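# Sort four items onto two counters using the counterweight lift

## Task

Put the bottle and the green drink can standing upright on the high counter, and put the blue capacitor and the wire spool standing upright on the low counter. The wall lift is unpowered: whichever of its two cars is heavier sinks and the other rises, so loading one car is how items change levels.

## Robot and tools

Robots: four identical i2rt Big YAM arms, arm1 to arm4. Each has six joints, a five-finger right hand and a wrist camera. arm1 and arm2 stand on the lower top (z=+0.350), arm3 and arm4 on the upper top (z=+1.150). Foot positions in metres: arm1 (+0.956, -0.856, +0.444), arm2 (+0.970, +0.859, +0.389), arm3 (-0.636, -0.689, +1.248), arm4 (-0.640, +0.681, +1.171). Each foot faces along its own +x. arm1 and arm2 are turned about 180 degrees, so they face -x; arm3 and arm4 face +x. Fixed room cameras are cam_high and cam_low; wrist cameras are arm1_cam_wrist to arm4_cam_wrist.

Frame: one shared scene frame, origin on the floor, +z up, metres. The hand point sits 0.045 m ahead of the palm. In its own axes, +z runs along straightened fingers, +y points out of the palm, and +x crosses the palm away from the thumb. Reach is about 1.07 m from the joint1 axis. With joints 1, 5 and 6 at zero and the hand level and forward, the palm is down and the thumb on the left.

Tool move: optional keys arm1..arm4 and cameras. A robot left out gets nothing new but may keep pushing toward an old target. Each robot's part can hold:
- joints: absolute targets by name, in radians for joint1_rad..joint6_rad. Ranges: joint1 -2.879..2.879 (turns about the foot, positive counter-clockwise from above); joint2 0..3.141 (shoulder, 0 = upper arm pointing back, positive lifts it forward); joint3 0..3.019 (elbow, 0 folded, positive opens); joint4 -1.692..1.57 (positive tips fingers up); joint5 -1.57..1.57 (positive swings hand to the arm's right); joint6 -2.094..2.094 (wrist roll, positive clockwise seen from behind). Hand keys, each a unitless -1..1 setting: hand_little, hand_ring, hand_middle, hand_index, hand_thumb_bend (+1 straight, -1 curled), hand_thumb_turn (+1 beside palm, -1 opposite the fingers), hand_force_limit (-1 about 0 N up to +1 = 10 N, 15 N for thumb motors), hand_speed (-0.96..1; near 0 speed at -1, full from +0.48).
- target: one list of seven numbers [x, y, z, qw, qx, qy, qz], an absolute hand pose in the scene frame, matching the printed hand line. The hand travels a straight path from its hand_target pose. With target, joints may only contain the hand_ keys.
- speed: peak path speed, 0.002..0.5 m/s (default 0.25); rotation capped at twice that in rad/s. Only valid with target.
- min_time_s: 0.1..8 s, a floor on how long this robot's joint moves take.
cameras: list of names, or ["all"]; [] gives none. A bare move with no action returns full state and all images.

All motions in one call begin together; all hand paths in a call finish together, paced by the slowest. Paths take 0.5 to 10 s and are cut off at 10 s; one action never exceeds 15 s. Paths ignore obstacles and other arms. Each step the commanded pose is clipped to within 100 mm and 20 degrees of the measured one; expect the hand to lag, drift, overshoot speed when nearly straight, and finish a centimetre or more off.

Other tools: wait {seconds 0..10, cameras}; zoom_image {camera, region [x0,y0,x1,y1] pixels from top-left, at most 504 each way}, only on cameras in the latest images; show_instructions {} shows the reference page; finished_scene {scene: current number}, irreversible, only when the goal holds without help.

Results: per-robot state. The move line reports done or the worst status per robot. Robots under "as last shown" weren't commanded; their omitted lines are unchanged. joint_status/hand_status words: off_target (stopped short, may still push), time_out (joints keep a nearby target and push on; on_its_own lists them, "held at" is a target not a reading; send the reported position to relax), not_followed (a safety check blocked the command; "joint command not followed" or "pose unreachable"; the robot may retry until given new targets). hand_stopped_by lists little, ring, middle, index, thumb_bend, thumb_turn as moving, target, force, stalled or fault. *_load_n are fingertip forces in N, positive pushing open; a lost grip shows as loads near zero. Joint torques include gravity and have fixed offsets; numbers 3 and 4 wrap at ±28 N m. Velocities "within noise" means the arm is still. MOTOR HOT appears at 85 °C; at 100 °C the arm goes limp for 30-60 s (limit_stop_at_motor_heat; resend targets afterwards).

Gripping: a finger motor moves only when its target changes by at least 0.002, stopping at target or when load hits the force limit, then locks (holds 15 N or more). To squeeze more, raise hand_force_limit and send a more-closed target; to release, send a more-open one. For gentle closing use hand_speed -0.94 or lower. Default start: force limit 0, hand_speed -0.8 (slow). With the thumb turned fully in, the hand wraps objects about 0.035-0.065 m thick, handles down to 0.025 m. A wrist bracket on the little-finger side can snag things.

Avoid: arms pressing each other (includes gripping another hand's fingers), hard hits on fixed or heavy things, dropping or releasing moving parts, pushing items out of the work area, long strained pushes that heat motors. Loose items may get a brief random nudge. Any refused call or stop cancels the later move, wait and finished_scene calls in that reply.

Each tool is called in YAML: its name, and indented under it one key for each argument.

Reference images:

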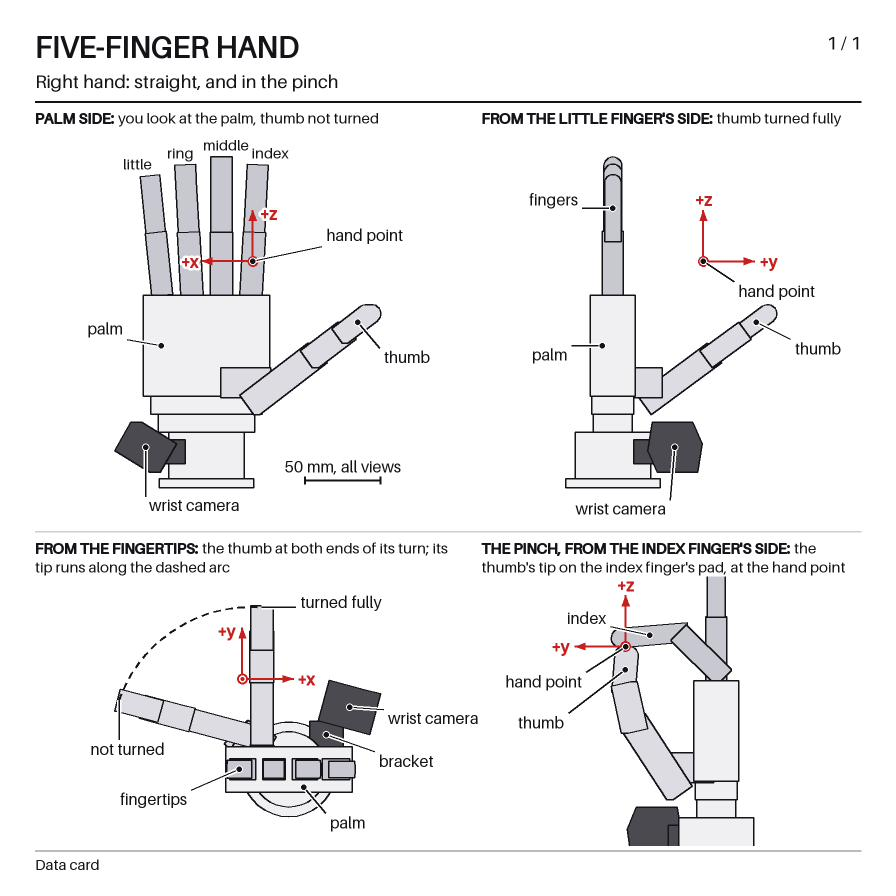

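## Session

move:

Scene clock: 0.00 s.
Joint torques (N m): no reading
Heat: arm1: hottest joint2_rad 30 °C; arm2: hottest joint1_rad 29 °C; arm3: hottest joint6_rad 29 °C; arm4: hottest joint1_rad 29 °C.
Joint velocities: within noise
arm1.joint_positions: joint1_rad=+0.470 joint2_rad=+0.597 joint3_rad=+1.391 joint4_rad=-1.536 joint5_rad=+0.000 joint6_rad=-1.200 hand_little=+1.000 hand_ring=+1.000 hand_middle=+1.000 hand_index=+1.000 hand_thumb_turn=+1.000 hand_thumb_bend=+1.000 hand_force_limit=+0.000 hand_speed=-0.800
arm1.joint_status: not commanded
arm1.hand_stopped_by: target,target,target,target,target,target
arm1.little_load_n: -0.5
arm1.ring_load_n: 0.0
arm1.middle_load_n: 0.0
arm1.index_load_n: 0.0
arm1.thumb_bend_load_n: 0.0
arm1.thumb_turn_load_n: 0.0
arm1.hand: x=+0.7689 y=-0.8839 z=+0.8953 quat_wxyz=(-0.366, -0.016, +0.917, -0.155) (m; scene frame)
arm1.hand_target: x=+0.7693 y=-0.8836 z=+0.9045 quat_wxyz=(-0.376, -0.016, +0.912, -0.160) (m; scene frame)
arm1.hand_status: not commanded
arm2.joint_positions: joint1_rad=-0.880 joint2_rad=+0.640 joint3_rad=+1.505 joint4_rad=-1.536 joint5_rad=+0.000 joint6_rad=-1.200 hand_little=+1.000 hand_ring=+1.000 hand_middle=+1.000 hand_index=+1.000 hand_thumb_turn=+1.000 hand_thumb_bend=+1.000 hand_force_limit=+0.000 hand_speed=-0.800
arm2.joint_status: not commanded
arm2.hand_stopped_by: target,target,target,target,target,target
arm2.little_load_n: 0.0
arm2.ring_load_n: 0.0
arm2.middle_load_n: 0.0
arm2.index_load_n: 0.0
arm2.thumb_bend_load_n: 0.0
arm2.thumb_turn_load_n: 0.0
arm2.hand: x=+0.8721 y=+1.0228 z=+0.8848 quat_wxyz=(+0.425, -0.495, -0.753, -0.091) (m; scene frame)
arm2.hand_target: x=+0.8731 y=+1.0217 z=+0.8916 quat_wxyz=(+0.433, -0.492, -0.749, -0.093) (m; scene frame)
arm2.hand_status: not commanded
arm3.joint_positions: joint1_rad=+0.292 joint2_rad=+0.628 joint3_rad=+1.432 joint4_rad=-1.536 joint5_rad=+0.000 joint6_rad=-1.200 hand_little=+1.000 hand_ring=+1.000 hand_middle=+1.000 hand_index=+1.000 hand_thumb_turn=+1.000 hand_thumb_bend=+1.000 hand_force_limit=+0.000 hand_speed=-0.800
arm3.joint_status: not commanded
arm3.hand_stopped_by: target,target,target,target,target,target
arm3.little_load_n: 0.0
arm3.ring_load_n: 0.0
arm3.middle_load_n: 0.0
arm3.index_load_n: 0.0
arm3.thumb_bend_load_n: 0.0
arm3.thumb_turn_load_n: 0.0
arm3.hand: x=-0.4441 y=-0.6883 z=+1.7141 quat_wxyz=(-0.120, +0.912, -0.060, +0.389) (m; scene frame)
arm3.hand_target: x=-0.4439 y=-0.6882 z=+1.7236 quat_wxyz=(-0.124, +0.906, -0.060, +0.399) (m; scene frame)
arm3.hand_status: not commanded
arm4.joint_positions: joint1_rad=-0.891 joint2_rad=+0.599 joint3_rad=+1.434 joint4_rad=-1.536 joint5_rad=+0.000 joint6_rad=-1.200 hand_little=+1.000 hand_ring=+1.000 hand_middle=+1.000 hand_index=+1.000 hand_thumb_turn=+1.000 hand_thumb_bend=+1.000 hand_force_limit=+0.000 hand_speed=-0.800
arm4.joint_status: not commanded
arm4.hand_stopped_by: target,target,target,target,target,target
arm4.little_load_n: 0.0
arm4.ring_load_n: 0.0
arm4.middle_load_n: 0.0
arm4.index_load_n: 0.0
arm4.thumb_bend_load_n: 0.0
arm4.thumb_turn_load_n: 0.0
arm4.hand: x=-0.5520 y=+0.5296 z=+1.6450 quat_wxyz=(+0.083, +0.760, -0.489, +0.420) (m; scene frame)
arm4.hand_target: x=-0.5528 y=+0.5304 z=+1.6526 quat_wxyz=(+0.085, +0.756, -0.487, +0.429) (m; scene frame)
arm4.hand_status: not commanded
pictures: arm1_cam_wrist, arm2_cam_wrist, arm3_cam_wrist, arm4_cam_wrist, cam_high, cam_low
Images, in order (width x height): arm1_cam_wrist 616x616, arm2_cam_wrist 616x616, arm3_cam_wrist 616x616, arm4_cam_wrist 616x616, cam_high 672x504, cam_low 672x504.

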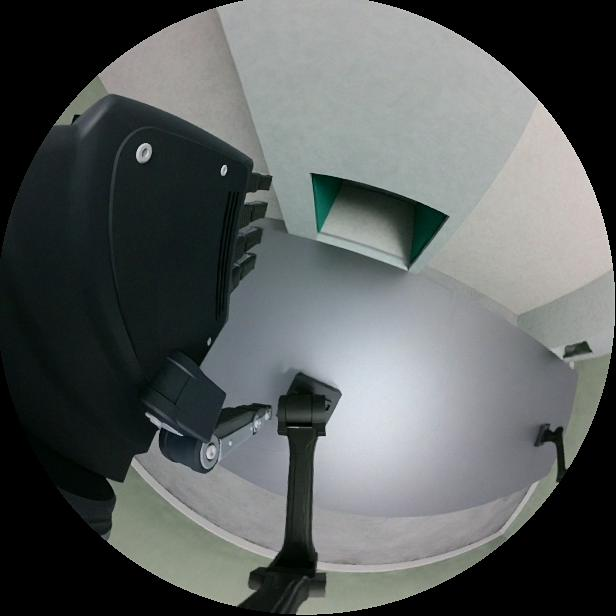

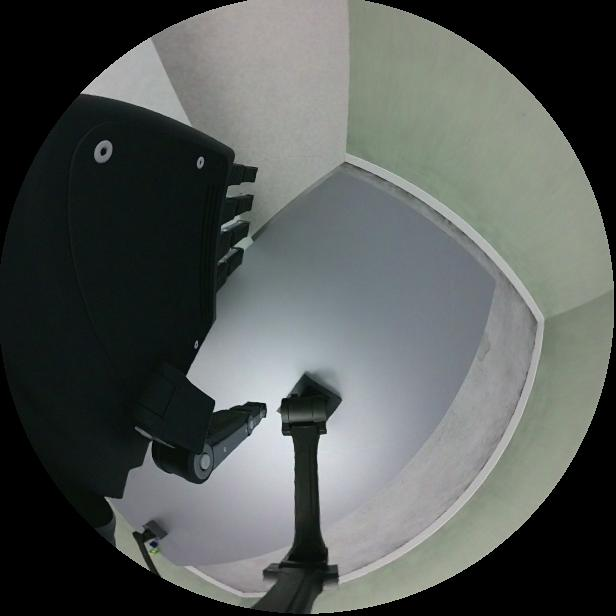

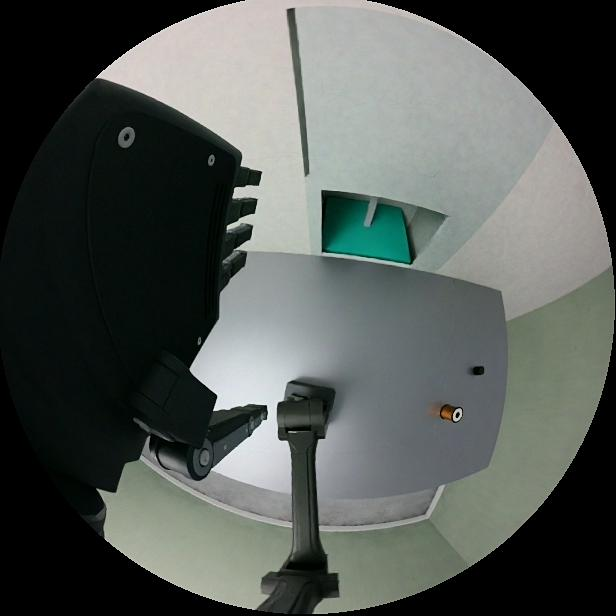

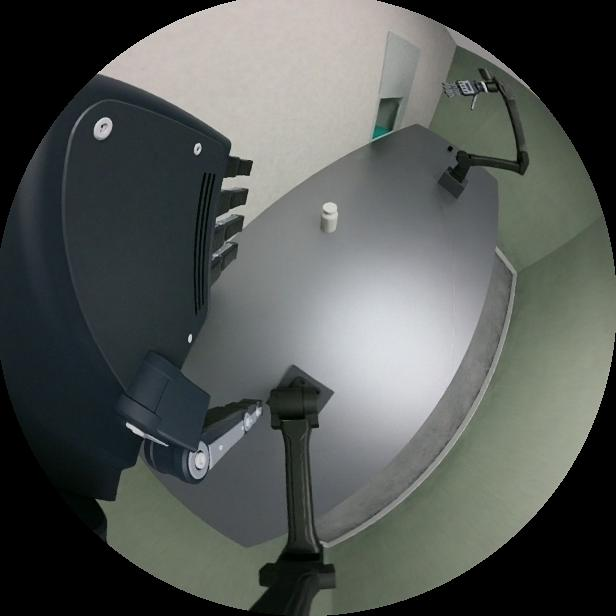

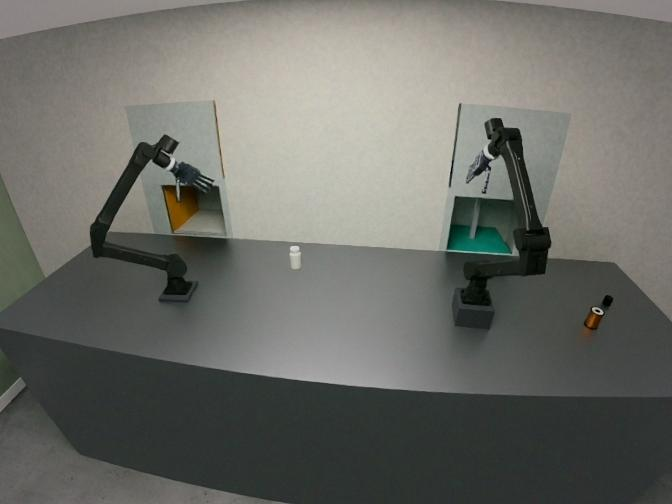

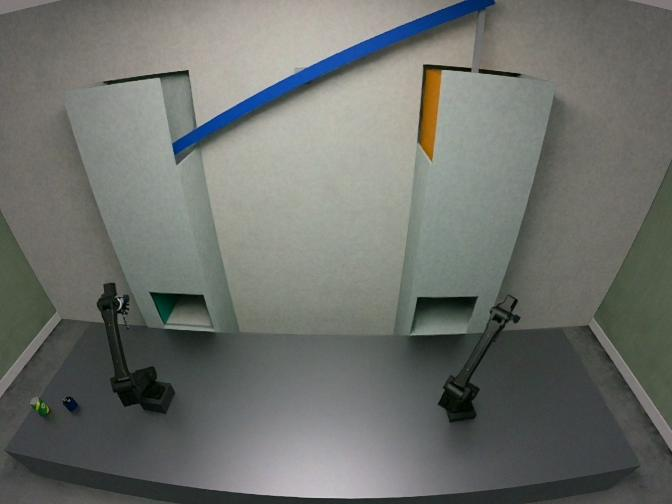

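zoom_image:
  camera: "cam_low"
  region: [10, 370, 110, 440]

zoom_image:
  camera: "cam_high"
  region: [570, 270, 650, 340]

zoom_image:
  camera: "arm3_cam_wrist"
  region: [400, 340, 520, 450]

zoom_image:
  camera: "cam_high"
  region: [260, 220, 340, 290]

Scaled by 5.040.

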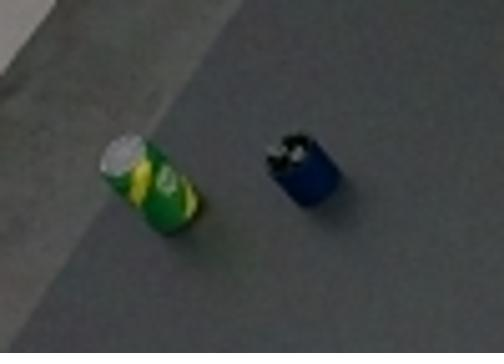

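Scaled by 6.300.

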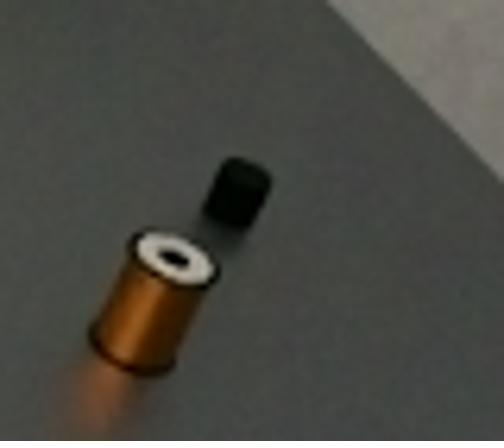

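Scaled by 4.200 from the camera's 616x616 image, which has a finer 880x880 frame.

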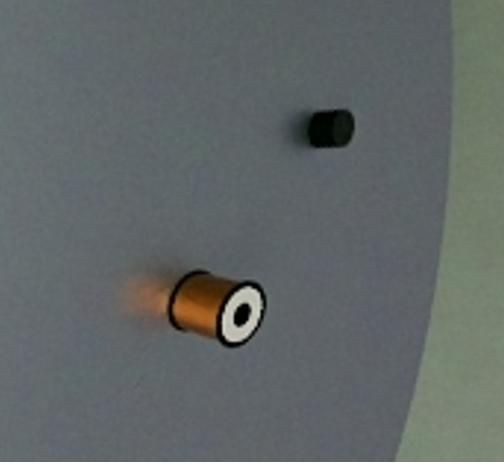

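Scaled by 6.300.

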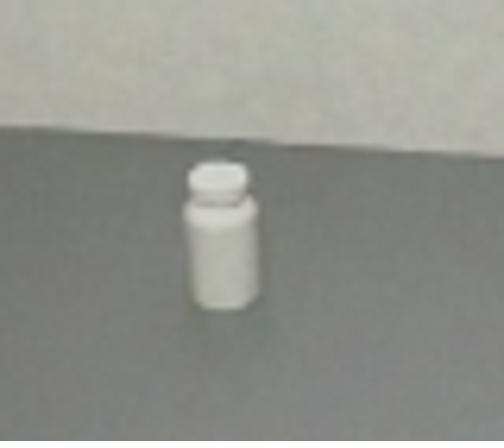

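move:
  arm1: {"joints":{"joint1_rad":1.75,"joint2_rad":0.95,"joint3_rad":0.26,"joint4_rad":0.70,"joint5_rad":0.22,"joint6_rad":-1.57,"hand_speed":-0.3,"hand_thumb_turn":-1},"min_time_s":2.5}
  arm2: {"joints":{"joint1_rad":0.15,"joint2_rad":0.936,"joint3_rad":0.263,"joint4_rad":0.707,"joint5_rad":0.246,"joint6_rad":-1.57,"hand_speed":-0.3,"hand_thumb_turn":-1},"min_time_s":2.5}
  arm3: {"joints":{"joint1_rad":-1.32,"joint2_rad":0.95,"joint3_rad":0.26,"joint4_rad":0.70,"joint5_rad":0.22,"joint6_rad":-1.57,"hand_speed":-0.3,"hand_thumb_turn":-1},"min_time_s":2.5}
  arm4: {"joints":{"joint1_rad":-1.25,"joint2_rad":0.95,"joint3_rad":0.26,"joint4_rad":0.70,"joint5_rad":0.22,"joint6_rad":-1.57,"hand_speed":-0.3,"hand_thumb_turn":-1},"min_time_s":2.5}
  cameras: ["arm1_cam_wrist","arm3_cam_wrist","arm4_cam_wrist"]

Scene clock: 7.87 s.
Joint torques (N m): arm1=[3.43 -3.19 8.58 2.91 0.15 -0.18] | arm2=[2.49 -1.55 6.6 2.82 0.09 -0.22] | arm3=[2.26 -1.85 6.67 3.06 0.06 -0.09] | arm4=[-0.67 -3.55 6.78 2.78 -0.05 -0.1]
Heat: arm1: hottest joint3_rad 31 °C; arm2: hottest joint1_rad 29 °C; arm3: hottest joint6_rad 29 °C; arm4: hottest joint1_rad 29 °C.
move: arm1 done; arm2 done; arm3 done; arm4 done
Joint velocities: within noise
arm1.joint_positions: joint1_rad=+1.737 joint2_rad=+0.938 joint3_rad=+0.272 joint4_rad=+0.682 joint5_rad=+0.216 joint6_rad=-1.558 hand_little=+1.000 hand_ring=+1.000 hand_middle=+1.000 hand_index=+1.000 hand_thumb_turn=-1.000 hand_thumb_bend=+1.000 hand_force_limit=+0.000 hand_speed=-0.300
arm1.joint_status: all done
arm1.hand_stopped_by: target,target,target,target,target,target
arm1.little_load_n: 0.0
arm1.ring_load_n: 0.0
arm1.middle_load_n: 0.0
arm1.index_load_n: 0.0
arm1.thumb_bend_load_n: 0.0
arm1.thumb_turn_load_n: 0.5
arm1.hand: x=+0.8966 y=-1.2684 z=+0.6578 quat_wxyz=(-0.524, -0.460, +0.528, -0.484) (m; scene frame)
arm1.hand_target: x=+0.9007 y=-1.2670 z=+0.6519 quat_wxyz=(-0.524, -0.467, +0.525, -0.482) (m; scene frame)
arm1.hand_status: not commanded
arm2.joint_positions: joint1_rad=+0.137 joint2_rad=+0.927 joint3_rad=+0.276 joint4_rad=+0.690 joint5_rad=+0.243 joint6_rad=-1.559 hand_little=+1.000 hand_ring=+1.000 hand_middle=+1.000 hand_index=+1.000 hand_thumb_turn=-1.000 hand_thumb_bend=+1.000 hand_force_limit=+0.000 hand_speed=-0.300
arm2.joint_status: all done
arm2.hand_stopped_by: target,target,target,target,target,target
arm2.little_load_n: 0.0
arm2.ring_load_n: 0.0
arm2.middle_load_n: 0.0
arm2.index_load_n: 0.0
arm2.thumb_bend_load_n: 0.0
arm2.thumb_turn_load_n: 0.0
arm2.hand: x=+0.5545 y=+0.8720 z=+0.6101 quat_wxyz=(+0.720, -0.013, -0.694, +0.001) (m; scene frame)
arm2.hand_target: x=+0.5566 y=+0.8683 z=+0.6044 quat_wxyz=(+0.719, -0.006, -0.695, +0.000) (m; scene frame)
arm2.hand_status: not commanded
arm3.joint_positions: joint1_rad=-1.313 joint2_rad=+0.943 joint3_rad=+0.265 joint4_rad=+0.673 joint5_rad=+0.217 joint6_rad=-1.557 hand_little=+1.000 hand_ring=+1.000 hand_middle=+1.000 hand_index=+1.000 hand_thumb_turn=-1.000 hand_thumb_bend=+1.000 hand_force_limit=+0.000 hand_speed=-0.300
arm3.joint_status: all done
arm3.hand_stopped_by: target,target,target,target,target,target
arm3.little_load_n: 0.0
arm3.ring_load_n: 0.0
arm3.middle_load_n: 0.0
arm3.index_load_n: 0.0
arm3.thumb_bend_load_n: 0.0
arm3.thumb_turn_load_n: 0.5
arm3.hand: x=-0.6532 y=-1.1033 z=+1.4536 quat_wxyz=(+0.500, +0.494, -0.507, +0.499) (m; scene frame)
arm3.hand_target: x=-0.6569 y=-1.1032 z=+1.4559 quat_wxyz=(+0.509, +0.490, -0.503, +0.498) (m; scene frame)
arm3.hand_status: not commanded
arm4.joint_positions: joint1_rad=-1.239 joint2_rad=+0.940 joint3_rad=+0.260 joint4_rad=+0.685 joint5_rad=+0.218 joint6_rad=-1.560 hand_little=+1.000 hand_ring=+1.000 hand_middle=+1.000 hand_index=+1.000 hand_thumb_turn=-1.000 hand_thumb_bend=+1.000 hand_force_limit=+0.000 hand_speed=-0.300
arm4.joint_status: all done
arm4.hand_stopped_by: target,target,target,target,target,target
arm4.little_load_n: 0.0
arm4.ring_load_n: 0.0
arm4.middle_load_n: 0.0
arm4.index_load_n: 0.0
arm4.thumb_bend_load_n: 0.0
arm4.thumb_turn_load_n: 0.0
arm4.hand: x=-0.5589 y=+0.2776 z=+1.3814 quat_wxyz=(+0.435, +0.545, -0.441, +0.564) (m; scene frame)
arm4.hand_target: x=-0.5634 y=+0.2756 z=+1.3818 quat_wxyz=(+0.442, +0.543, -0.441, +0.561) (m; scene frame)
arm4.hand_status: not commanded
pictures: arm1_cam_wrist, arm3_cam_wrist, arm4_cam_wrist
Images, in order (width x height): arm1_cam_wrist 616x616, arm3_cam_wrist 616x616, arm4_cam_wrist 616x616.

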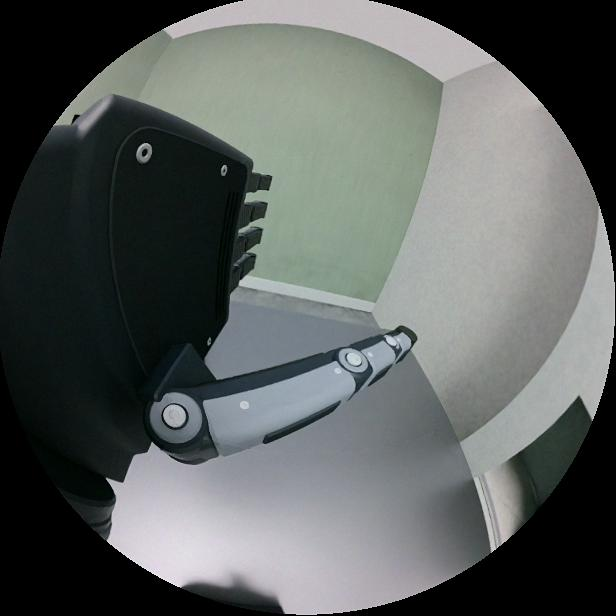

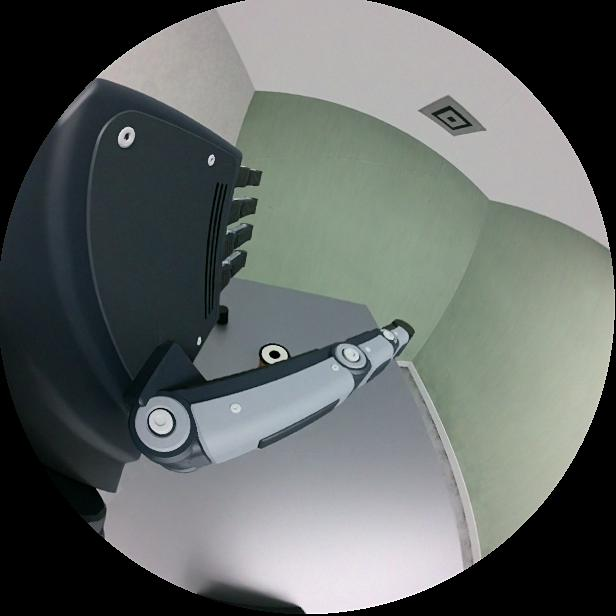

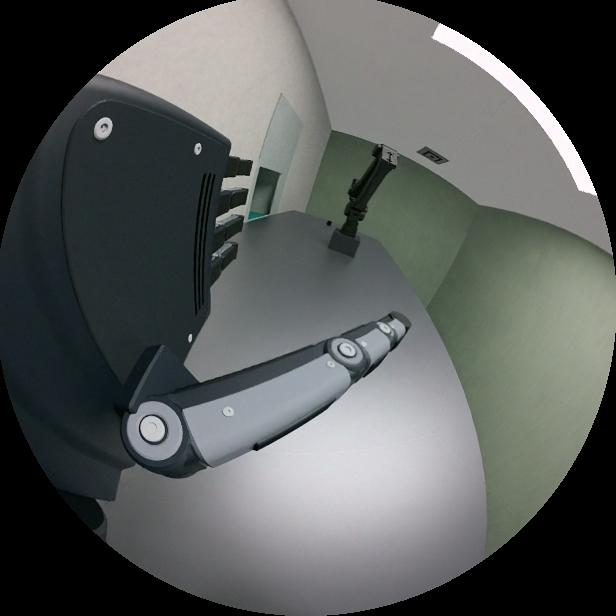

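move:
  arm1: {"joints":{"joint1_rad":2.15},"min_time_s":1.5}
  arm3: {"target":[-0.56,-1.14,1.31,0.6533,0.2706,-0.6533,0.2706],"speed":0.3}
  cameras: ["arm1_cam_wrist","arm3_cam_wrist"]

Scene clock: 21.03 s.
Joint torques (N m): arm1=[3.55 -3.08 8.59 2.8 0.11 -0.12] | arm2=[1.85 -1.85 6.63 2.86 0.06 -0.24] | arm3=[3.14 -11.81 5.55 2.02 0.15 -0.08] | arm4=[-0.73 -3.66 6.72 2.77 -0.05 -0.11]
Heat: arm1: hottest joint3_rad 31 °C; arm2: hottest joint1_rad 29 °C; arm3: hottest joint3_rad 29 °C; arm4: hottest joint3_rad 30 °C.
move: arm1 done; arm3 off_target
Joint velocities: within noise
arm1.joint_positions: joint1_rad=+2.137 joint2_rad=+0.938 joint3_rad=+0.272 joint4_rad=+0.682 joint5_rad=+0.217 joint6_rad=-1.558 hand_little=+1.000 hand_ring=+1.000 hand_middle=+1.000 hand_index=+1.000 hand_thumb_turn=-1.000 hand_thumb_bend=+1.000 hand_force_limit=+0.000 hand_speed=-0.300
arm1.joint_status: all done
arm1.hand_stopped_by: target,target,target,target,target,target
arm1.little_load_n: 0.0
arm1.ring_load_n: 0.0
arm1.middle_load_n: 0.0
arm1.index_load_n: 0.0
arm1.thumb_bend_load_n: 0.0
arm1.thumb_turn_load_n: 0.5
arm1.hand: x=+1.0615 y=-1.2579 z=+0.6599 quat_wxyz=(-0.420, -0.554, +0.425, -0.579) (m; scene frame)
arm1.hand_target: x=+1.0650 y=-1.2551 z=+0.6540 quat_wxyz=(-0.420, -0.561, +0.420, -0.577) (m; scene frame)
arm1.hand_status: not commanded
arm2, arm4: as last shown
arm2.joint_positions: joint1_rad=+0.137 joint2_rad=+0.927 joint3_rad=+0.276 joint4_rad=+0.690 joint5_rad=+0.243 joint6_rad=-1.560 hand_little=+1.000 hand_ring=+1.000 hand_middle=+1.000 hand_index=+1.000 hand_thumb_turn=-1.000 hand_thumb_bend=+1.000 hand_force_limit=+0.000 hand_speed=-0.300
arm3.joint_positions: joint1_rad=-0.897 joint2_rad=+1.956 joint3_rad=+0.725 joint4_rad=+1.160 joint5_rad=+1.405 joint6_rad=-1.526 hand_little=+1.000 hand_ring=+1.000 hand_middle=+1.000 hand_index=+1.000 hand_thumb_turn=-1.000 hand_thumb_bend=+1.000 hand_force_limit=+0.000 hand_speed=-0.300
arm3.joint_status: not commanded
arm3.hand_stopped_by: target,target,target,target,target,target
arm3.little_load_n: 0.0
arm3.ring_load_n: 0.0
arm3.middle_load_n: 0.0
arm3.index_load_n: 0.0
arm3.thumb_bend_load_n: 0.0
arm3.thumb_turn_load_n: 0.5
arm3.hand: x=-0.5677 y=-1.1321 z=+1.3082 quat_wxyz=(+0.653, +0.279, -0.653, +0.261) (m; scene frame)
arm3.hand_target: x=-0.5601 y=-1.1398 z=+1.3100 quat_wxyz=(+0.652, +0.271, -0.654, +0.270) (m; scene frame)
arm3.hand_status: off_target (0.011 m and 1.4 deg from the pose sent, 0.175 m and 44.2 deg at the start)
arm4.joint_positions: joint1_rad=-1.239 joint2_rad=+0.940 joint3_rad=+0.260 joint4_rad=+0.685 joint5_rad=+0.218 joint6_rad=-1.561 hand_little=+1.000 hand_ring=+1.000 hand_middle=+1.000 hand_index=+1.000 hand_thumb_turn=-1.000 hand_thumb_bend=+1.000 hand_force_limit=+0.000 hand_speed=-0.300
arm4.ring_load_n: -0.5
arm4.thumb_turn_load_n: 0.5
arm4.hand: x=-0.5589 y=+0.2776 z=+1.3814 quat_wxyz=(+0.436, +0.545, -0.441, +0.564) (m; scene frame)
pictures: arm1_cam_wrist, arm3_cam_wrist
Images, in order (width x height): arm1_cam_wrist 616x616, arm3_cam_wrist 616x616.

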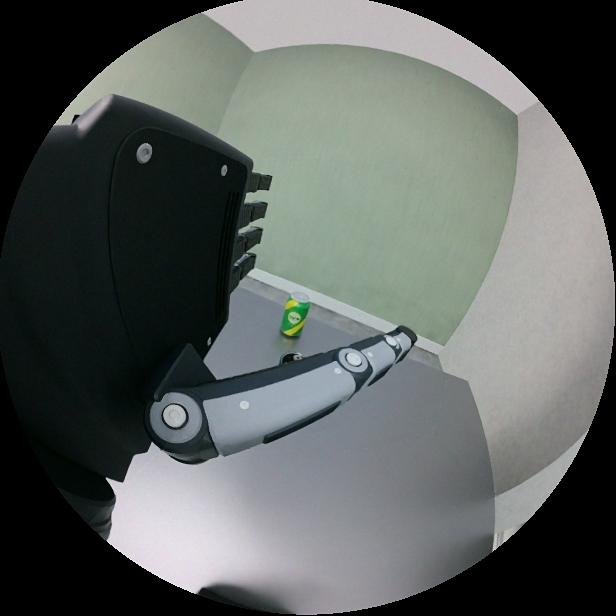

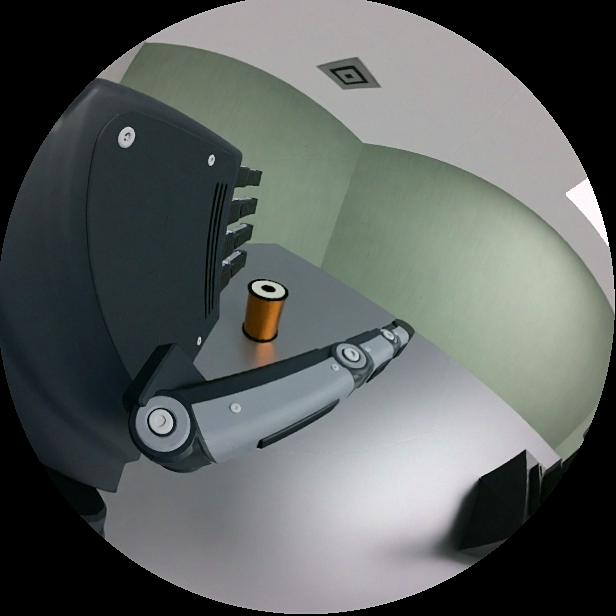

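move:
  arm1: {"target":[1.179,-1.448,0.53,0.6342,0.3128,-0.6342,0.3128],"speed":0.3}
  arm3: {"target":[-0.593,-1.187,1.22,0.6533,0.2706,-0.6533,0.2706],"speed":0.2}
  cameras: ["arm1_cam_wrist","arm3_cam_wrist","cam_low"]

Scene clock: 26.40 s.
Joint torques (N m): arm1=[2.26 -16.5 11.66 1.07 0.17 -0.12] | arm2=[2.32 -0.67 6.65 2.93 0.1 -0.25] | arm3=[2.26 -14.15 4.04 2.19 -0.14 -0.11] | arm4=[-0.73 -3.49 6.74 2.81 -0.06 -0.11]
Heat: arm1: hottest joint3_rad 32 °C; arm2: hottest joint1_rad 29 °C; arm3: hottest joint3_rad 29 °C; arm4: hottest joint3_rad 30 °C.
move: arm1 off_target; arm3 done
Joint velocities: within noise
arm1.joint_positions: joint1_rad=+2.324 joint2_rad=+2.154 joint3_rad=+1.261 joint4_rad=+0.898 joint5_rad=+1.339 joint6_rad=-1.586 hand_little=+1.000 hand_ring=+1.000 hand_middle=+1.000 hand_index=+1.000 hand_thumb_turn=-1.000 hand_thumb_bend=+1.000 hand_force_limit=+0.000 hand_speed=-0.300
arm1.joint_status: not commanded
arm1.hand_stopped_by: target,target,target,target,target,target
arm1.little_load_n: 0.0
arm1.ring_load_n: 0.0
arm1.middle_load_n: 0.0
arm1.index_load_n: 0.0
arm1.thumb_bend_load_n: 0.0
arm1.thumb_turn_load_n: 0.0
arm1.hand: x=+1.1738 y=-1.4370 z=+0.5313 quat_wxyz=(-0.631, -0.316, +0.634, -0.316) (m; scene frame)
arm1.hand_target: x=+1.1787 y=-1.4475 z=+0.5300 quat_wxyz=(-0.634, -0.313, +0.634, -0.313) (m; scene frame)
arm1.hand_status: off_target (0.012 m and 0.6 deg from the pose sent, 0.258 m and 54.1 deg at the start)
arm2, arm4: as last shown
arm3.joint_positions: joint1_rad=-1.003 joint2_rad=+2.252 joint3_rad=+0.856 joint4_rad=+1.351 joint5_rad=+1.295 joint6_rad=-1.548 hand_little=+1.000 hand_ring=+1.000 hand_middle=+1.000 hand_index=+1.000 hand_thumb_turn=-1.000 hand_thumb_bend=+1.000 hand_force_limit=+0.000 hand_speed=-0.300
arm3.joint_status: not commanded
arm3.hand_stopped_by: target,target,target,target,target,target
arm3.little_load_n: 0.0
arm3.ring_load_n: 0.0
arm3.middle_load_n: 0.0
arm3.index_load_n: 0.0
arm3.thumb_bend_load_n: 0.0
arm3.thumb_turn_load_n: 0.0
arm3.hand: x=-0.5935 y=-1.1796 z=+1.2200 quat_wxyz=(+0.652, +0.279, -0.654, +0.264) (m; scene frame)
arm3.hand_target: x=-0.5931 y=-1.1868 z=+1.2200 quat_wxyz=(+0.653, +0.271, -0.654, +0.270) (m; scene frame)
arm3.hand_status: done (0.007 m and 1.2 deg from the pose sent, 0.107 m and 1.4 deg at the start)
arm4.ring_load_n: 0.0
pictures: arm1_cam_wrist, arm3_cam_wrist, cam_low
Images, in order (width x height): arm1_cam_wrist 616x616, arm3_cam_wrist 616x616, cam_low 672x504.

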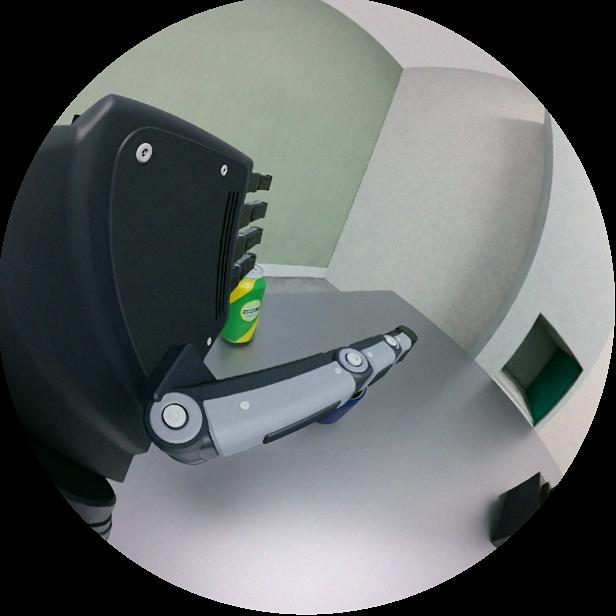

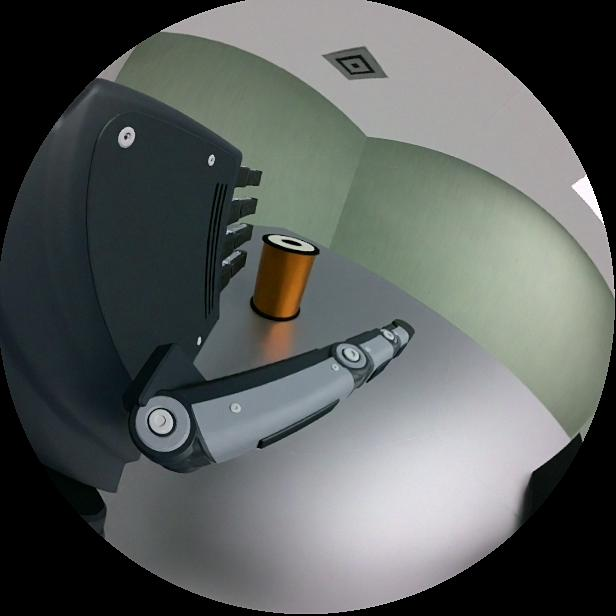

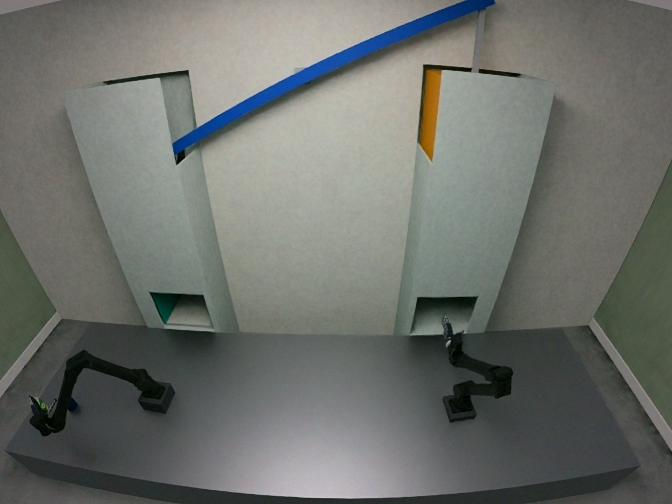

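zoom_image:
  camera: "arm3_cam_wrist"
  region: [210, 210, 350, 350]

zoom_image:
  camera: "arm1_cam_wrist"
  region: [210, 240, 390, 440]

Scaled by 3.600 from the camera's 616x616 image, which has a finer 880x880 frame.

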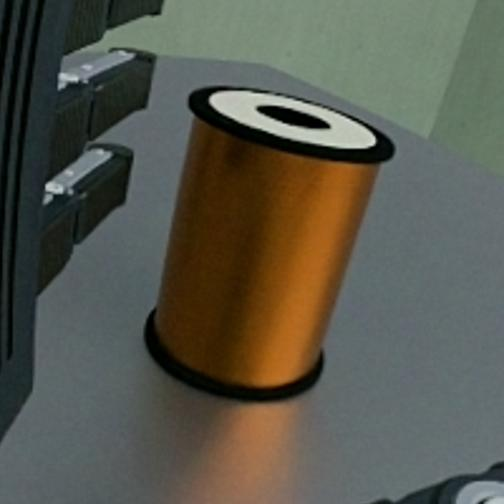

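Scaled by 2.520 from the camera's 616x616 image, which has a finer 880x880 frame.

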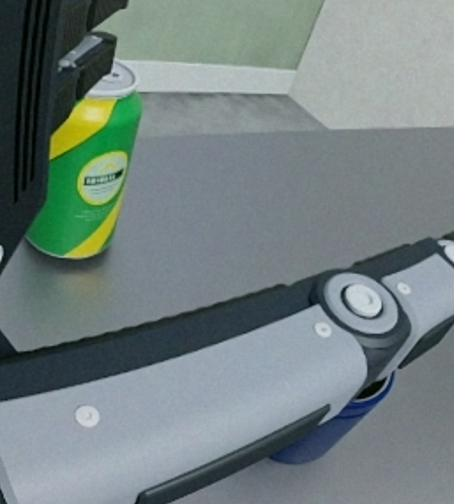

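move:
  arm1: {"target":[1.181,-1.509,0.46,0.6061,0.3642,-0.6061,0.3642],"speed":0.2}
  arm3: {"target":[-0.594,-1.203,1.20,0.6533,0.2706,-0.6533,0.2706],"speed":0.1}
  cameras: ["arm1_cam_wrist"]

zoom_image:
  camera: "arm1_cam_wrist"
  region: [200, 180, 400, 400]

move:
  arm3: {"target":[-0.667,-1.270,1.178,0.6533,0.2706,-0.6533,0.2706],"speed":0.1}
  cameras: ["arm3_cam_wrist"]

Scene clock: 30.33 s.
Joint torques (N m): arm1=[2.26 -18.37 10.82 2.24 -0.1 -0.01] | arm2=[2.49 -1.55 6.72 2.89 0.07 -0.27] | arm3=[2.14 -14.8 4 2.25 -0.14 -0.11] | arm4=[-0.79 -3.49 6.78 2.74 -0.05 -0.11]
Heat: arm1: hottest joint3_rad 32 °C; arm2: hottest joint1_rad 29 °C; arm3: hottest joint3_rad 29 °C; arm4: hottest joint3_rad 31 °C.
move: arm1 off_target; arm3 done
Joint velocities: within noise
arm1.joint_positions: joint1_rad=+2.264 joint2_rad=+2.327 joint3_rad=+1.345 joint4_rad=+0.950 joint5_rad=+1.121 joint6_rad=-1.587 hand_little=+1.000 hand_ring=+1.000 hand_middle=+1.000 hand_index=+1.000 hand_thumb_turn=-1.000 hand_thumb_bend=+1.000 hand_force_limit=+0.000 hand_speed=-0.300
arm1.joint_status: not commanded
arm1.hand_stopped_by: target,target,target,target,target,target
arm1.little_load_n: 0.0
arm1.ring_load_n: 0.0
arm1.middle_load_n: 0.0
arm1.index_load_n: -0.5
arm1.thumb_bend_load_n: 0.0
arm1.thumb_turn_load_n: 0.0
arm1.hand: x=+1.1762 y=-1.4964 z=+0.4584 quat_wxyz=(-0.606, -0.377, +0.605, -0.352) (m; scene frame)
arm1.hand_target: x=+1.1807 y=-1.5084 z=+0.4603 quat_wxyz=(-0.606, -0.364, +0.606, -0.364) (m; scene frame)
arm1.hand_status: off_target (0.014 m and 2.1 deg from the pose sent, 0.102 m and 8.9 deg at the start)
arm2, arm4: as last shown
arm3.joint_positions: joint1_rad=-1.022 joint2_rad=+2.317 joint3_rad=+0.916 joint4_rad=+1.358 joint5_rad=+1.277 joint6_rad=-1.549 hand_little=+1.000 hand_ring=+1.000 hand_middle=+1.000 hand_index=+1.000 hand_thumb_turn=-1.000 hand_thumb_bend=+1.000 hand_force_limit=+0.000 hand_speed=-0.300
arm3.joint_status: not commanded
arm3.hand_stopped_by: target,target,target,target,target,target
arm3.little_load_n: 0.0
arm3.ring_load_n: 0.0
arm3.middle_load_n: 0.0
arm3.index_load_n: 0.0
arm3.thumb_bend_load_n: 0.0
arm3.thumb_turn_load_n: 0.0
arm3.hand: x=-0.5942 y=-1.1960 z=+1.2004 quat_wxyz=(+0.652, +0.278, -0.654, +0.265) (m; scene frame)
arm3.hand_target: x=-0.5941 y=-1.2029 z=+1.2002 quat_wxyz=(+0.653, +0.271, -0.654, +0.271) (m; scene frame)
arm3.hand_status: done (0.007 m and 1.1 deg from the pose sent, 0.031 m and 1.2 deg at the start)
pictures: arm1_cam_wrist
Images, in order (width x height): arm1_cam_wrist 616x616.

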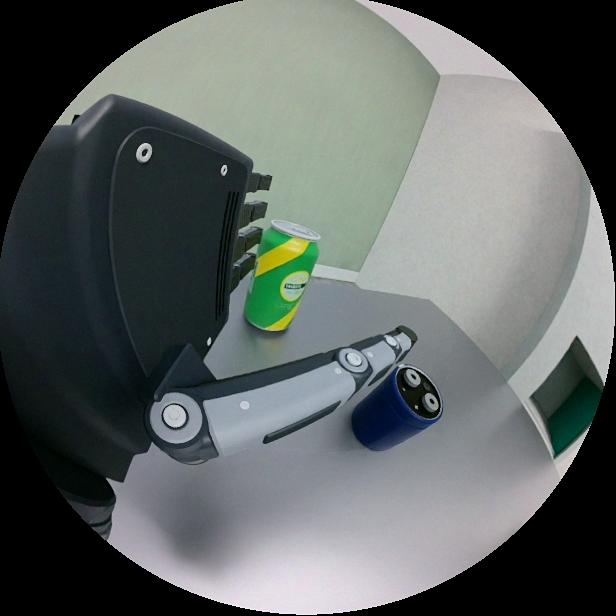

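Scaled by 2.291 from the camera's 616x616 image, which has a finer 880x880 frame.

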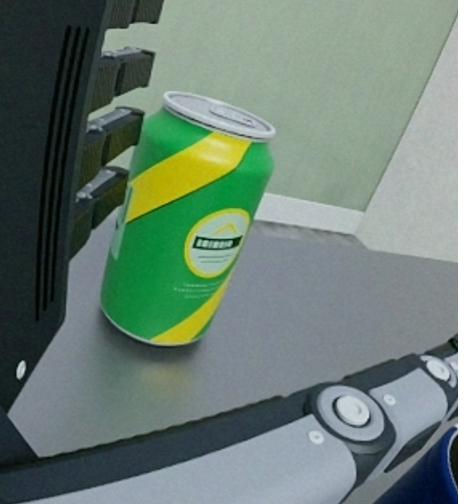

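Scene clock: 31.97 s.
Joint torques (N m): arm1=[2.2 -18.08 10.86 2.1 -0.08 0] | arm2=[1.96 -2.02 6.61 2.81 0.06 -0.27] | arm3=[2.67 -16.09 4.6 0.81 -0.18 -0.1] | arm4=[-0.62 -3.6 6.79 2.74 -0.06 -0.11]
Heat: arm1: hottest joint3_rad 32 °C; arm2: hottest joint1_rad 29 °C; arm3: hottest joint3_rad 29 °C; arm4: hottest joint3_rad 31 °C.
move: arm3 done
Joint velocities: within noise
arm1, arm2, arm4: as last shown
arm1.index_load_n: 0.0
arm1.thumb_turn_load_n: 0.5
arm3.joint_positions: joint1_rad=-1.217 joint2_rad=+2.397 joint3_rad=+1.039 joint4_rad=+1.358 joint5_rad=+1.087 joint6_rad=-1.555 hand_little=+1.000 hand_ring=+1.000 hand_middle=+1.000 hand_index=+1.000 hand_thumb_turn=-1.000 hand_thumb_bend=+1.000 hand_force_limit=+0.000 hand_speed=-0.300
arm3.joint_status: not commanded
arm3.hand_stopped_by: target,target,target,target,target,target
arm3.little_load_n: 0.0
arm3.ring_load_n: 0.0
arm3.middle_load_n: 0.5
arm3.index_load_n: 0.0
arm3.thumb_bend_load_n: 0.0
arm3.thumb_turn_load_n: 0.5
arm3.hand: x=-0.6681 y=-1.2635 z=+1.1817 quat_wxyz=(+0.652, +0.264, -0.655, +0.276) (m; scene frame)
arm3.hand_target: x=-0.6670 y=-1.2699 z=+1.1781 quat_wxyz=(+0.653, +0.271, -0.653, +0.271) (m; scene frame)
arm3.hand_status: done (0.008 m and 1.0 deg from the pose sent, 0.106 m and 1.2 deg at the start)
pictures: arm3_cam_wrist
Images, in order (width x height): arm3_cam_wrist 616x616.

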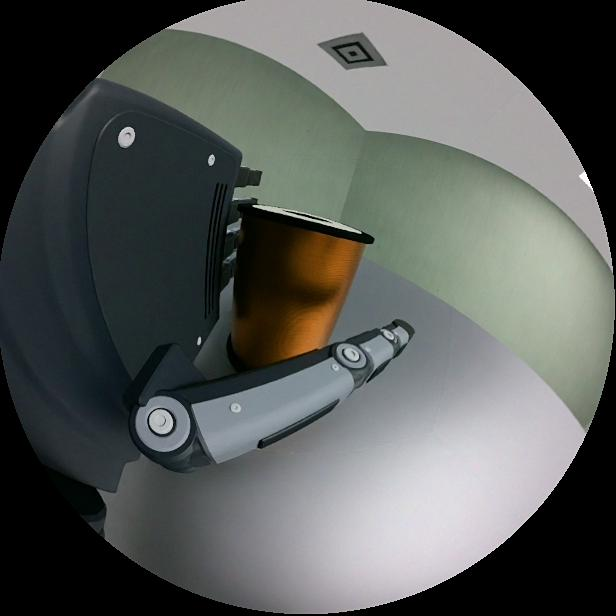

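move:
  arm1: {"target":[1.192,-1.505,0.418,0.6061,0.3642,-0.6061,0.3642],"speed":0.15}
  arm3: {"target":[-0.667,-1.270,1.170,0.6533,0.2706,-0.6533,0.2706],"speed":0.1}
  cameras: ["arm1_cam_wrist","arm3_cam_wrist"]

Scene clock: 36.97 s.
Joint torques (N m): arm1=[3.49 -18.32 10.14 2.07 0.16 0.02] | arm2=[2.32 -1.61 6.6 2.86 0.09 -0.23] | arm3=[2.67 -16.21 4.46 1.29 -0.16 -0.1] | arm4=[-0.67 -3.6 6.74 2.74 -0.06 -0.12]
Heat: arm1: hottest joint3_rad 32 °C; arm2: hottest joint1_rad 29 °C; arm3: hottest joint3_rad 29 °C; arm4: hottest joint3_rad 31 °C.
move: arm1 off_target; arm3 done
Joint velocities: within noise
arm1.joint_positions: joint1_rad=+2.264 joint2_rad=+2.421 joint3_rad=+1.389 joint4_rad=+1.000 joint5_rad=+1.130 joint6_rad=-1.587 hand_little=+1.000 hand_ring=+1.000 hand_middle=+1.000 hand_index=+1.000 hand_thumb_turn=-1.000 hand_thumb_bend=+1.000 hand_force_limit=+0.000 hand_speed=-0.300
arm1.joint_status: not commanded
arm1.hand_stopped_by: target,target,target,target,target,target
arm1.little_load_n: 0.0
arm1.ring_load_n: 0.0
arm1.middle_load_n: 0.0
arm1.index_load_n: 0.0
arm1.thumb_bend_load_n: 0.0
arm1.thumb_turn_load_n: 0.0
arm1.hand: x=+1.1778 y=-1.4984 z=+0.4184 quat_wxyz=(-0.608, -0.374, +0.606, -0.350) (m; scene frame)
arm1.hand_target: x=+1.1918 y=-1.5044 z=+0.4183 quat_wxyz=(-0.606, -0.364, +0.606, -0.364) (m; scene frame)
arm1.hand_status: off_target (0.016 m and 2.1 deg from the pose sent, 0.044 m and 2.1 deg at the start)
arm2, arm4: as last shown
arm3.joint_positions: joint1_rad=-1.217 joint2_rad=+2.420 joint3_rad=+1.050 joint4_rad=+1.358 joint5_rad=+1.087 joint6_rad=-1.555 hand_little=+1.000 hand_ring=+1.000 hand_middle=+1.000 hand_index=+1.000 hand_thumb_turn=-1.000 hand_thumb_bend=+1.000 hand_force_limit=+0.000 hand_speed=-0.300
arm3.joint_status: not commanded
arm3.hand_stopped_by: target,target,target,target,target,target
arm3.little_load_n: 0.0
arm3.ring_load_n: 0.0
arm3.middle_load_n: 0.5
arm3.index_load_n: 0.0
arm3.thumb_bend_load_n: 0.0
arm3.thumb_turn_load_n: 0.0
arm3.hand: x=-0.6682 y=-1.2633 z=+1.1722 quat_wxyz=(+0.652, +0.268, -0.655, +0.272) (m; scene frame)
arm3.hand_target: x=-0.6670 y=-1.2699 z=+1.1701 quat_wxyz=(+0.653, +0.271, -0.653, +0.271) (m; scene frame)
arm3.hand_status: done (0.007 m and 0.4 deg from the pose sent, 0.013 m and 1.0 deg at the start)
pictures: arm1_cam_wrist, arm3_cam_wrist
Images, in order (width x height): arm1_cam_wrist 616x616, arm3_cam_wrist 616x616.

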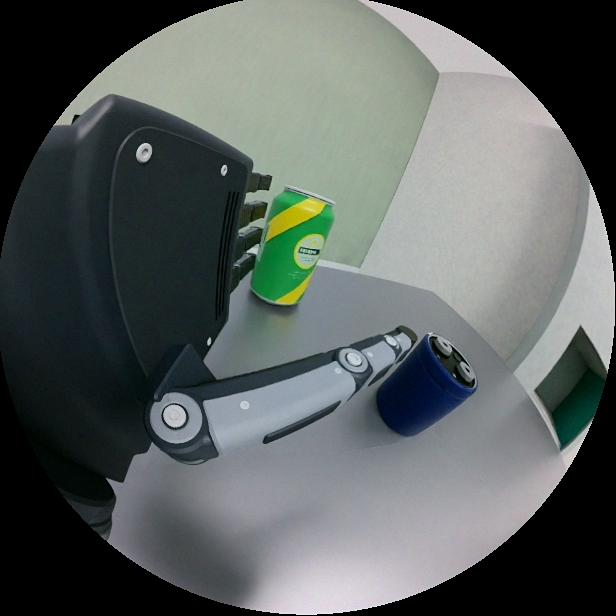

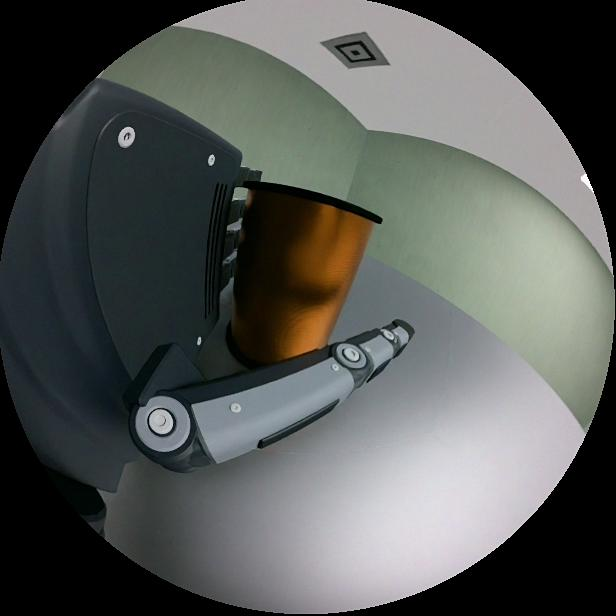

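move:
  arm1: {"target":[1.180,-1.556,0.413,0.6061,0.3642,-0.6061,0.3642],"speed":0.15}
  arm3: {"joints":{"hand_speed":-0.93,"hand_force_limit":-0.2,"hand_index":-0.8,"hand_middle":-0.8,"hand_thumb_bend":-0.8}}
  cameras: ["arm1_cam_wrist","arm3_cam_wrist"]

Scene clock: 45.57 s.
Joint torques (N m): arm1=[2.2 -19.31 11.33 1.14 -0.12 0.01] | arm2=[1.96 -1.38 6.58 2.77 0.06 -0.24] | arm3=[2.78 -16.5 4.21 1.26 -0.06 -0.11] | arm4=[-0.73 -3.49 6.78 2.77 -0.05 -0.11]
Heat: arm1: hottest joint3_rad 33 °C; arm2: hottest joint1_rad 29 °C; arm3: hottest joint3_rad 29 °C; arm4: hottest joint3_rad 31 °C.
move: arm1 moving; arm3 off_target
Joint velocities: within noise
arm1.joint_positions: joint1_rad=+2.221 joint2_rad=+2.474 joint3_rad=+1.520 joint4_rad=+0.953 joint5_rad=+1.077 joint6_rad=-1.587 hand_little=+1.000 hand_ring=+1.000 hand_middle=+1.000 hand_index=+1.000 hand_thumb_turn=-1.000 hand_thumb_bend=+1.000 hand_force_limit=+0.000 hand_speed=-0.300
arm1.joint_status: not commanded
arm1.hand_stopped_by: target,target,target,target,target,target
arm1.little_load_n: 0.0
arm1.ring_load_n: 0.0
arm1.middle_load_n: 0.0
arm1.index_load_n: 0.0
arm1.thumb_bend_load_n: 0.0
arm1.thumb_turn_load_n: 0.0
arm1.hand: x=+1.1773 y=-1.5451 z=+0.4201 quat_wxyz=(-0.606, -0.366, +0.606, -0.363) (m; scene frame)
arm1.hand_target: x=+1.1795 y=-1.5553 z=+0.4131 quat_wxyz=(-0.606, -0.364, +0.606, -0.364) (m; scene frame)
arm1.hand_status: moving (0.013 m and 0.3 deg from the pose sent, 0.058 m and 2.1 deg at the start)
arm2, arm4: as last shown
arm3.joint_positions: joint1_rad=-1.218 joint2_rad=+2.421 joint3_rad=+1.053 joint4_rad=+1.358 joint5_rad=+1.084 joint6_rad=-1.555 hand_little=+1.000 hand_ring=+1.000 hand_middle=+0.116 hand_index=+0.123 hand_thumb_turn=-1.000 hand_thumb_bend=+0.551 hand_force_limit=-0.200 hand_speed=-0.930
arm3.joint_status: hand_middle off_target (ended at +0.116, target -0.800); hand_index off_target (ended at +0.123, target -0.800); hand_thumb_bend off_target (ended at +0.551, target -0.800); the others done
arm3.hand_stopped_by: target,target,force,force,force,target
arm3.little_load_n: 0.0
arm3.ring_load_n: 0.0
arm3.middle_load_n: 5.0
arm3.index_load_n: 3.5
arm3.thumb_bend_load_n: 8.5
arm3.thumb_turn_load_n: 0.0
arm3.hand: x=-0.6685 y=-1.2649 z=+1.1722 quat_wxyz=(+0.652, +0.268, -0.655, +0.273) (m; scene frame)
arm3.hand_target: x=-0.6671 y=-1.2699 z=+1.1702 quat_wxyz=(+0.653, +0.270, -0.653, +0.271) (m; scene frame)
arm3.hand_status: not commanded
arm4.middle_load_n: -0.5
arm4.thumb_bend_load_n: -0.5
pictures: arm1_cam_wrist, arm3_cam_wrist
Images, in order (width x height): arm1_cam_wrist 616x616, arm3_cam_wrist 616x616.

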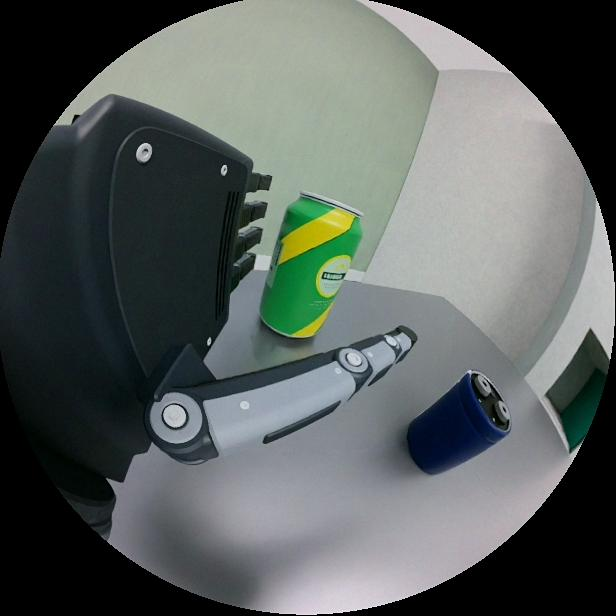

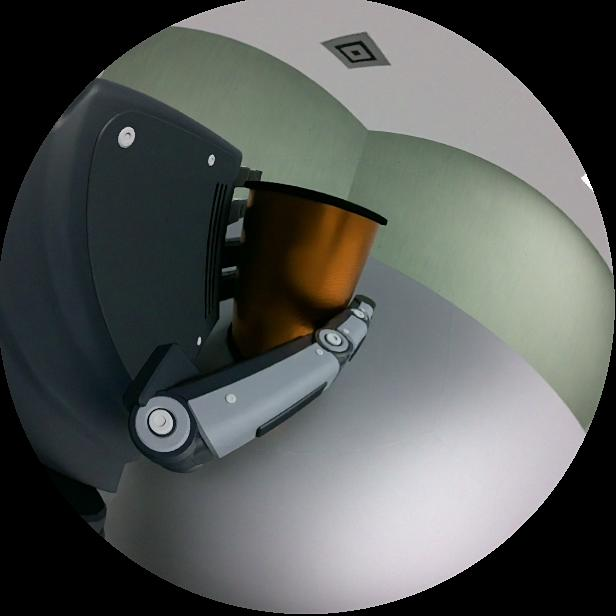

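zoom_image:
  camera: "arm1_cam_wrist"
  region: [220, 170, 420, 370]

move:
  arm3: {"joints":{"hand_force_limit":0.2,"hand_index":-0.82,"hand_middle":-0.82,"hand_thumb_bend":-0.82}}

Scaled by 2.520 from the camera's 616x616 image, which has a finer 880x880 frame.

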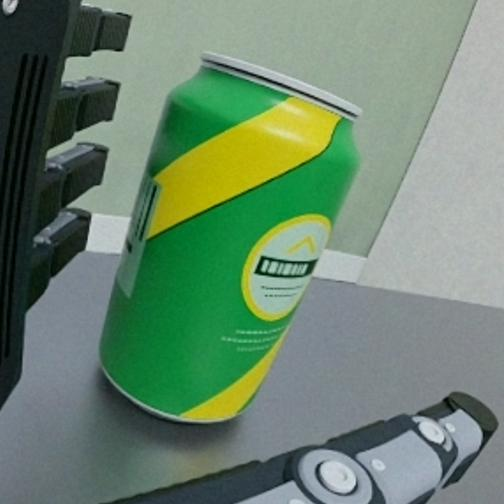

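Scene clock: 46.70 s.
Joint torques (N m): arm1=[2.67 -18.84 11.29 1.25 -0.11 -0.03] | arm2=[2.26 -1.26 6.6 2.8 0.08 -0.25] | arm3=[2.73 -16.44 4.21 1.26 -0.05 -0.11] | arm4=[-0.79 -3.49 6.76 2.77 -0.05 -0.11]
Heat: arm1: hottest joint3_rad 33 °C; arm2: hottest joint1_rad 29 °C; arm3: hottest joint3_rad 29 °C; arm4: hottest joint3_rad 31 °C.
move: arm3 off_target
Joint velocities: within noise
arm1, arm2, arm4: as last shown
arm2.thumb_turn_load_n: 0.5
arm3.joint_positions: joint1_rad=-1.218 joint2_rad=+2.421 joint3_rad=+1.053 joint4_rad=+1.358 joint5_rad=+1.084 joint6_rad=-1.555 hand_little=+1.000 hand_ring=+1.000 hand_middle=+0.111 hand_index=+0.112 hand_thumb_turn=-1.000 hand_thumb_bend=+0.552 hand_force_limit=+0.200 hand_speed=-0.930
arm3.joint_status: hand_middle off_target (ended at +0.111, target -0.820); hand_index off_target (ended at +0.112, target -0.820); hand_thumb_bend off_target (ended at +0.552, target -0.820); the others done
arm3.hand_stopped_by: target,target,force,force,force,target
arm3.little_load_n: 0.0
arm3.ring_load_n: 0.0
arm3.middle_load_n: 4.5
arm3.index_load_n: 6.5
arm3.thumb_bend_load_n: 10.5
arm3.thumb_turn_load_n: 0.0
arm3.hand: x=-0.6685 y=-1.2649 z=+1.1722 quat_wxyz=(+0.651, +0.268, -0.655, +0.273) (m; scene frame)
arm3.hand_target: x=-0.6670 y=-1.2699 z=+1.1702 quat_wxyz=(+0.653, +0.270, -0.653, +0.271) (m; scene frame)
arm3.hand_status: not commanded
arm4.middle_load_n: 0.0
arm4.thumb_bend_load_n: 0.0
pictures: none


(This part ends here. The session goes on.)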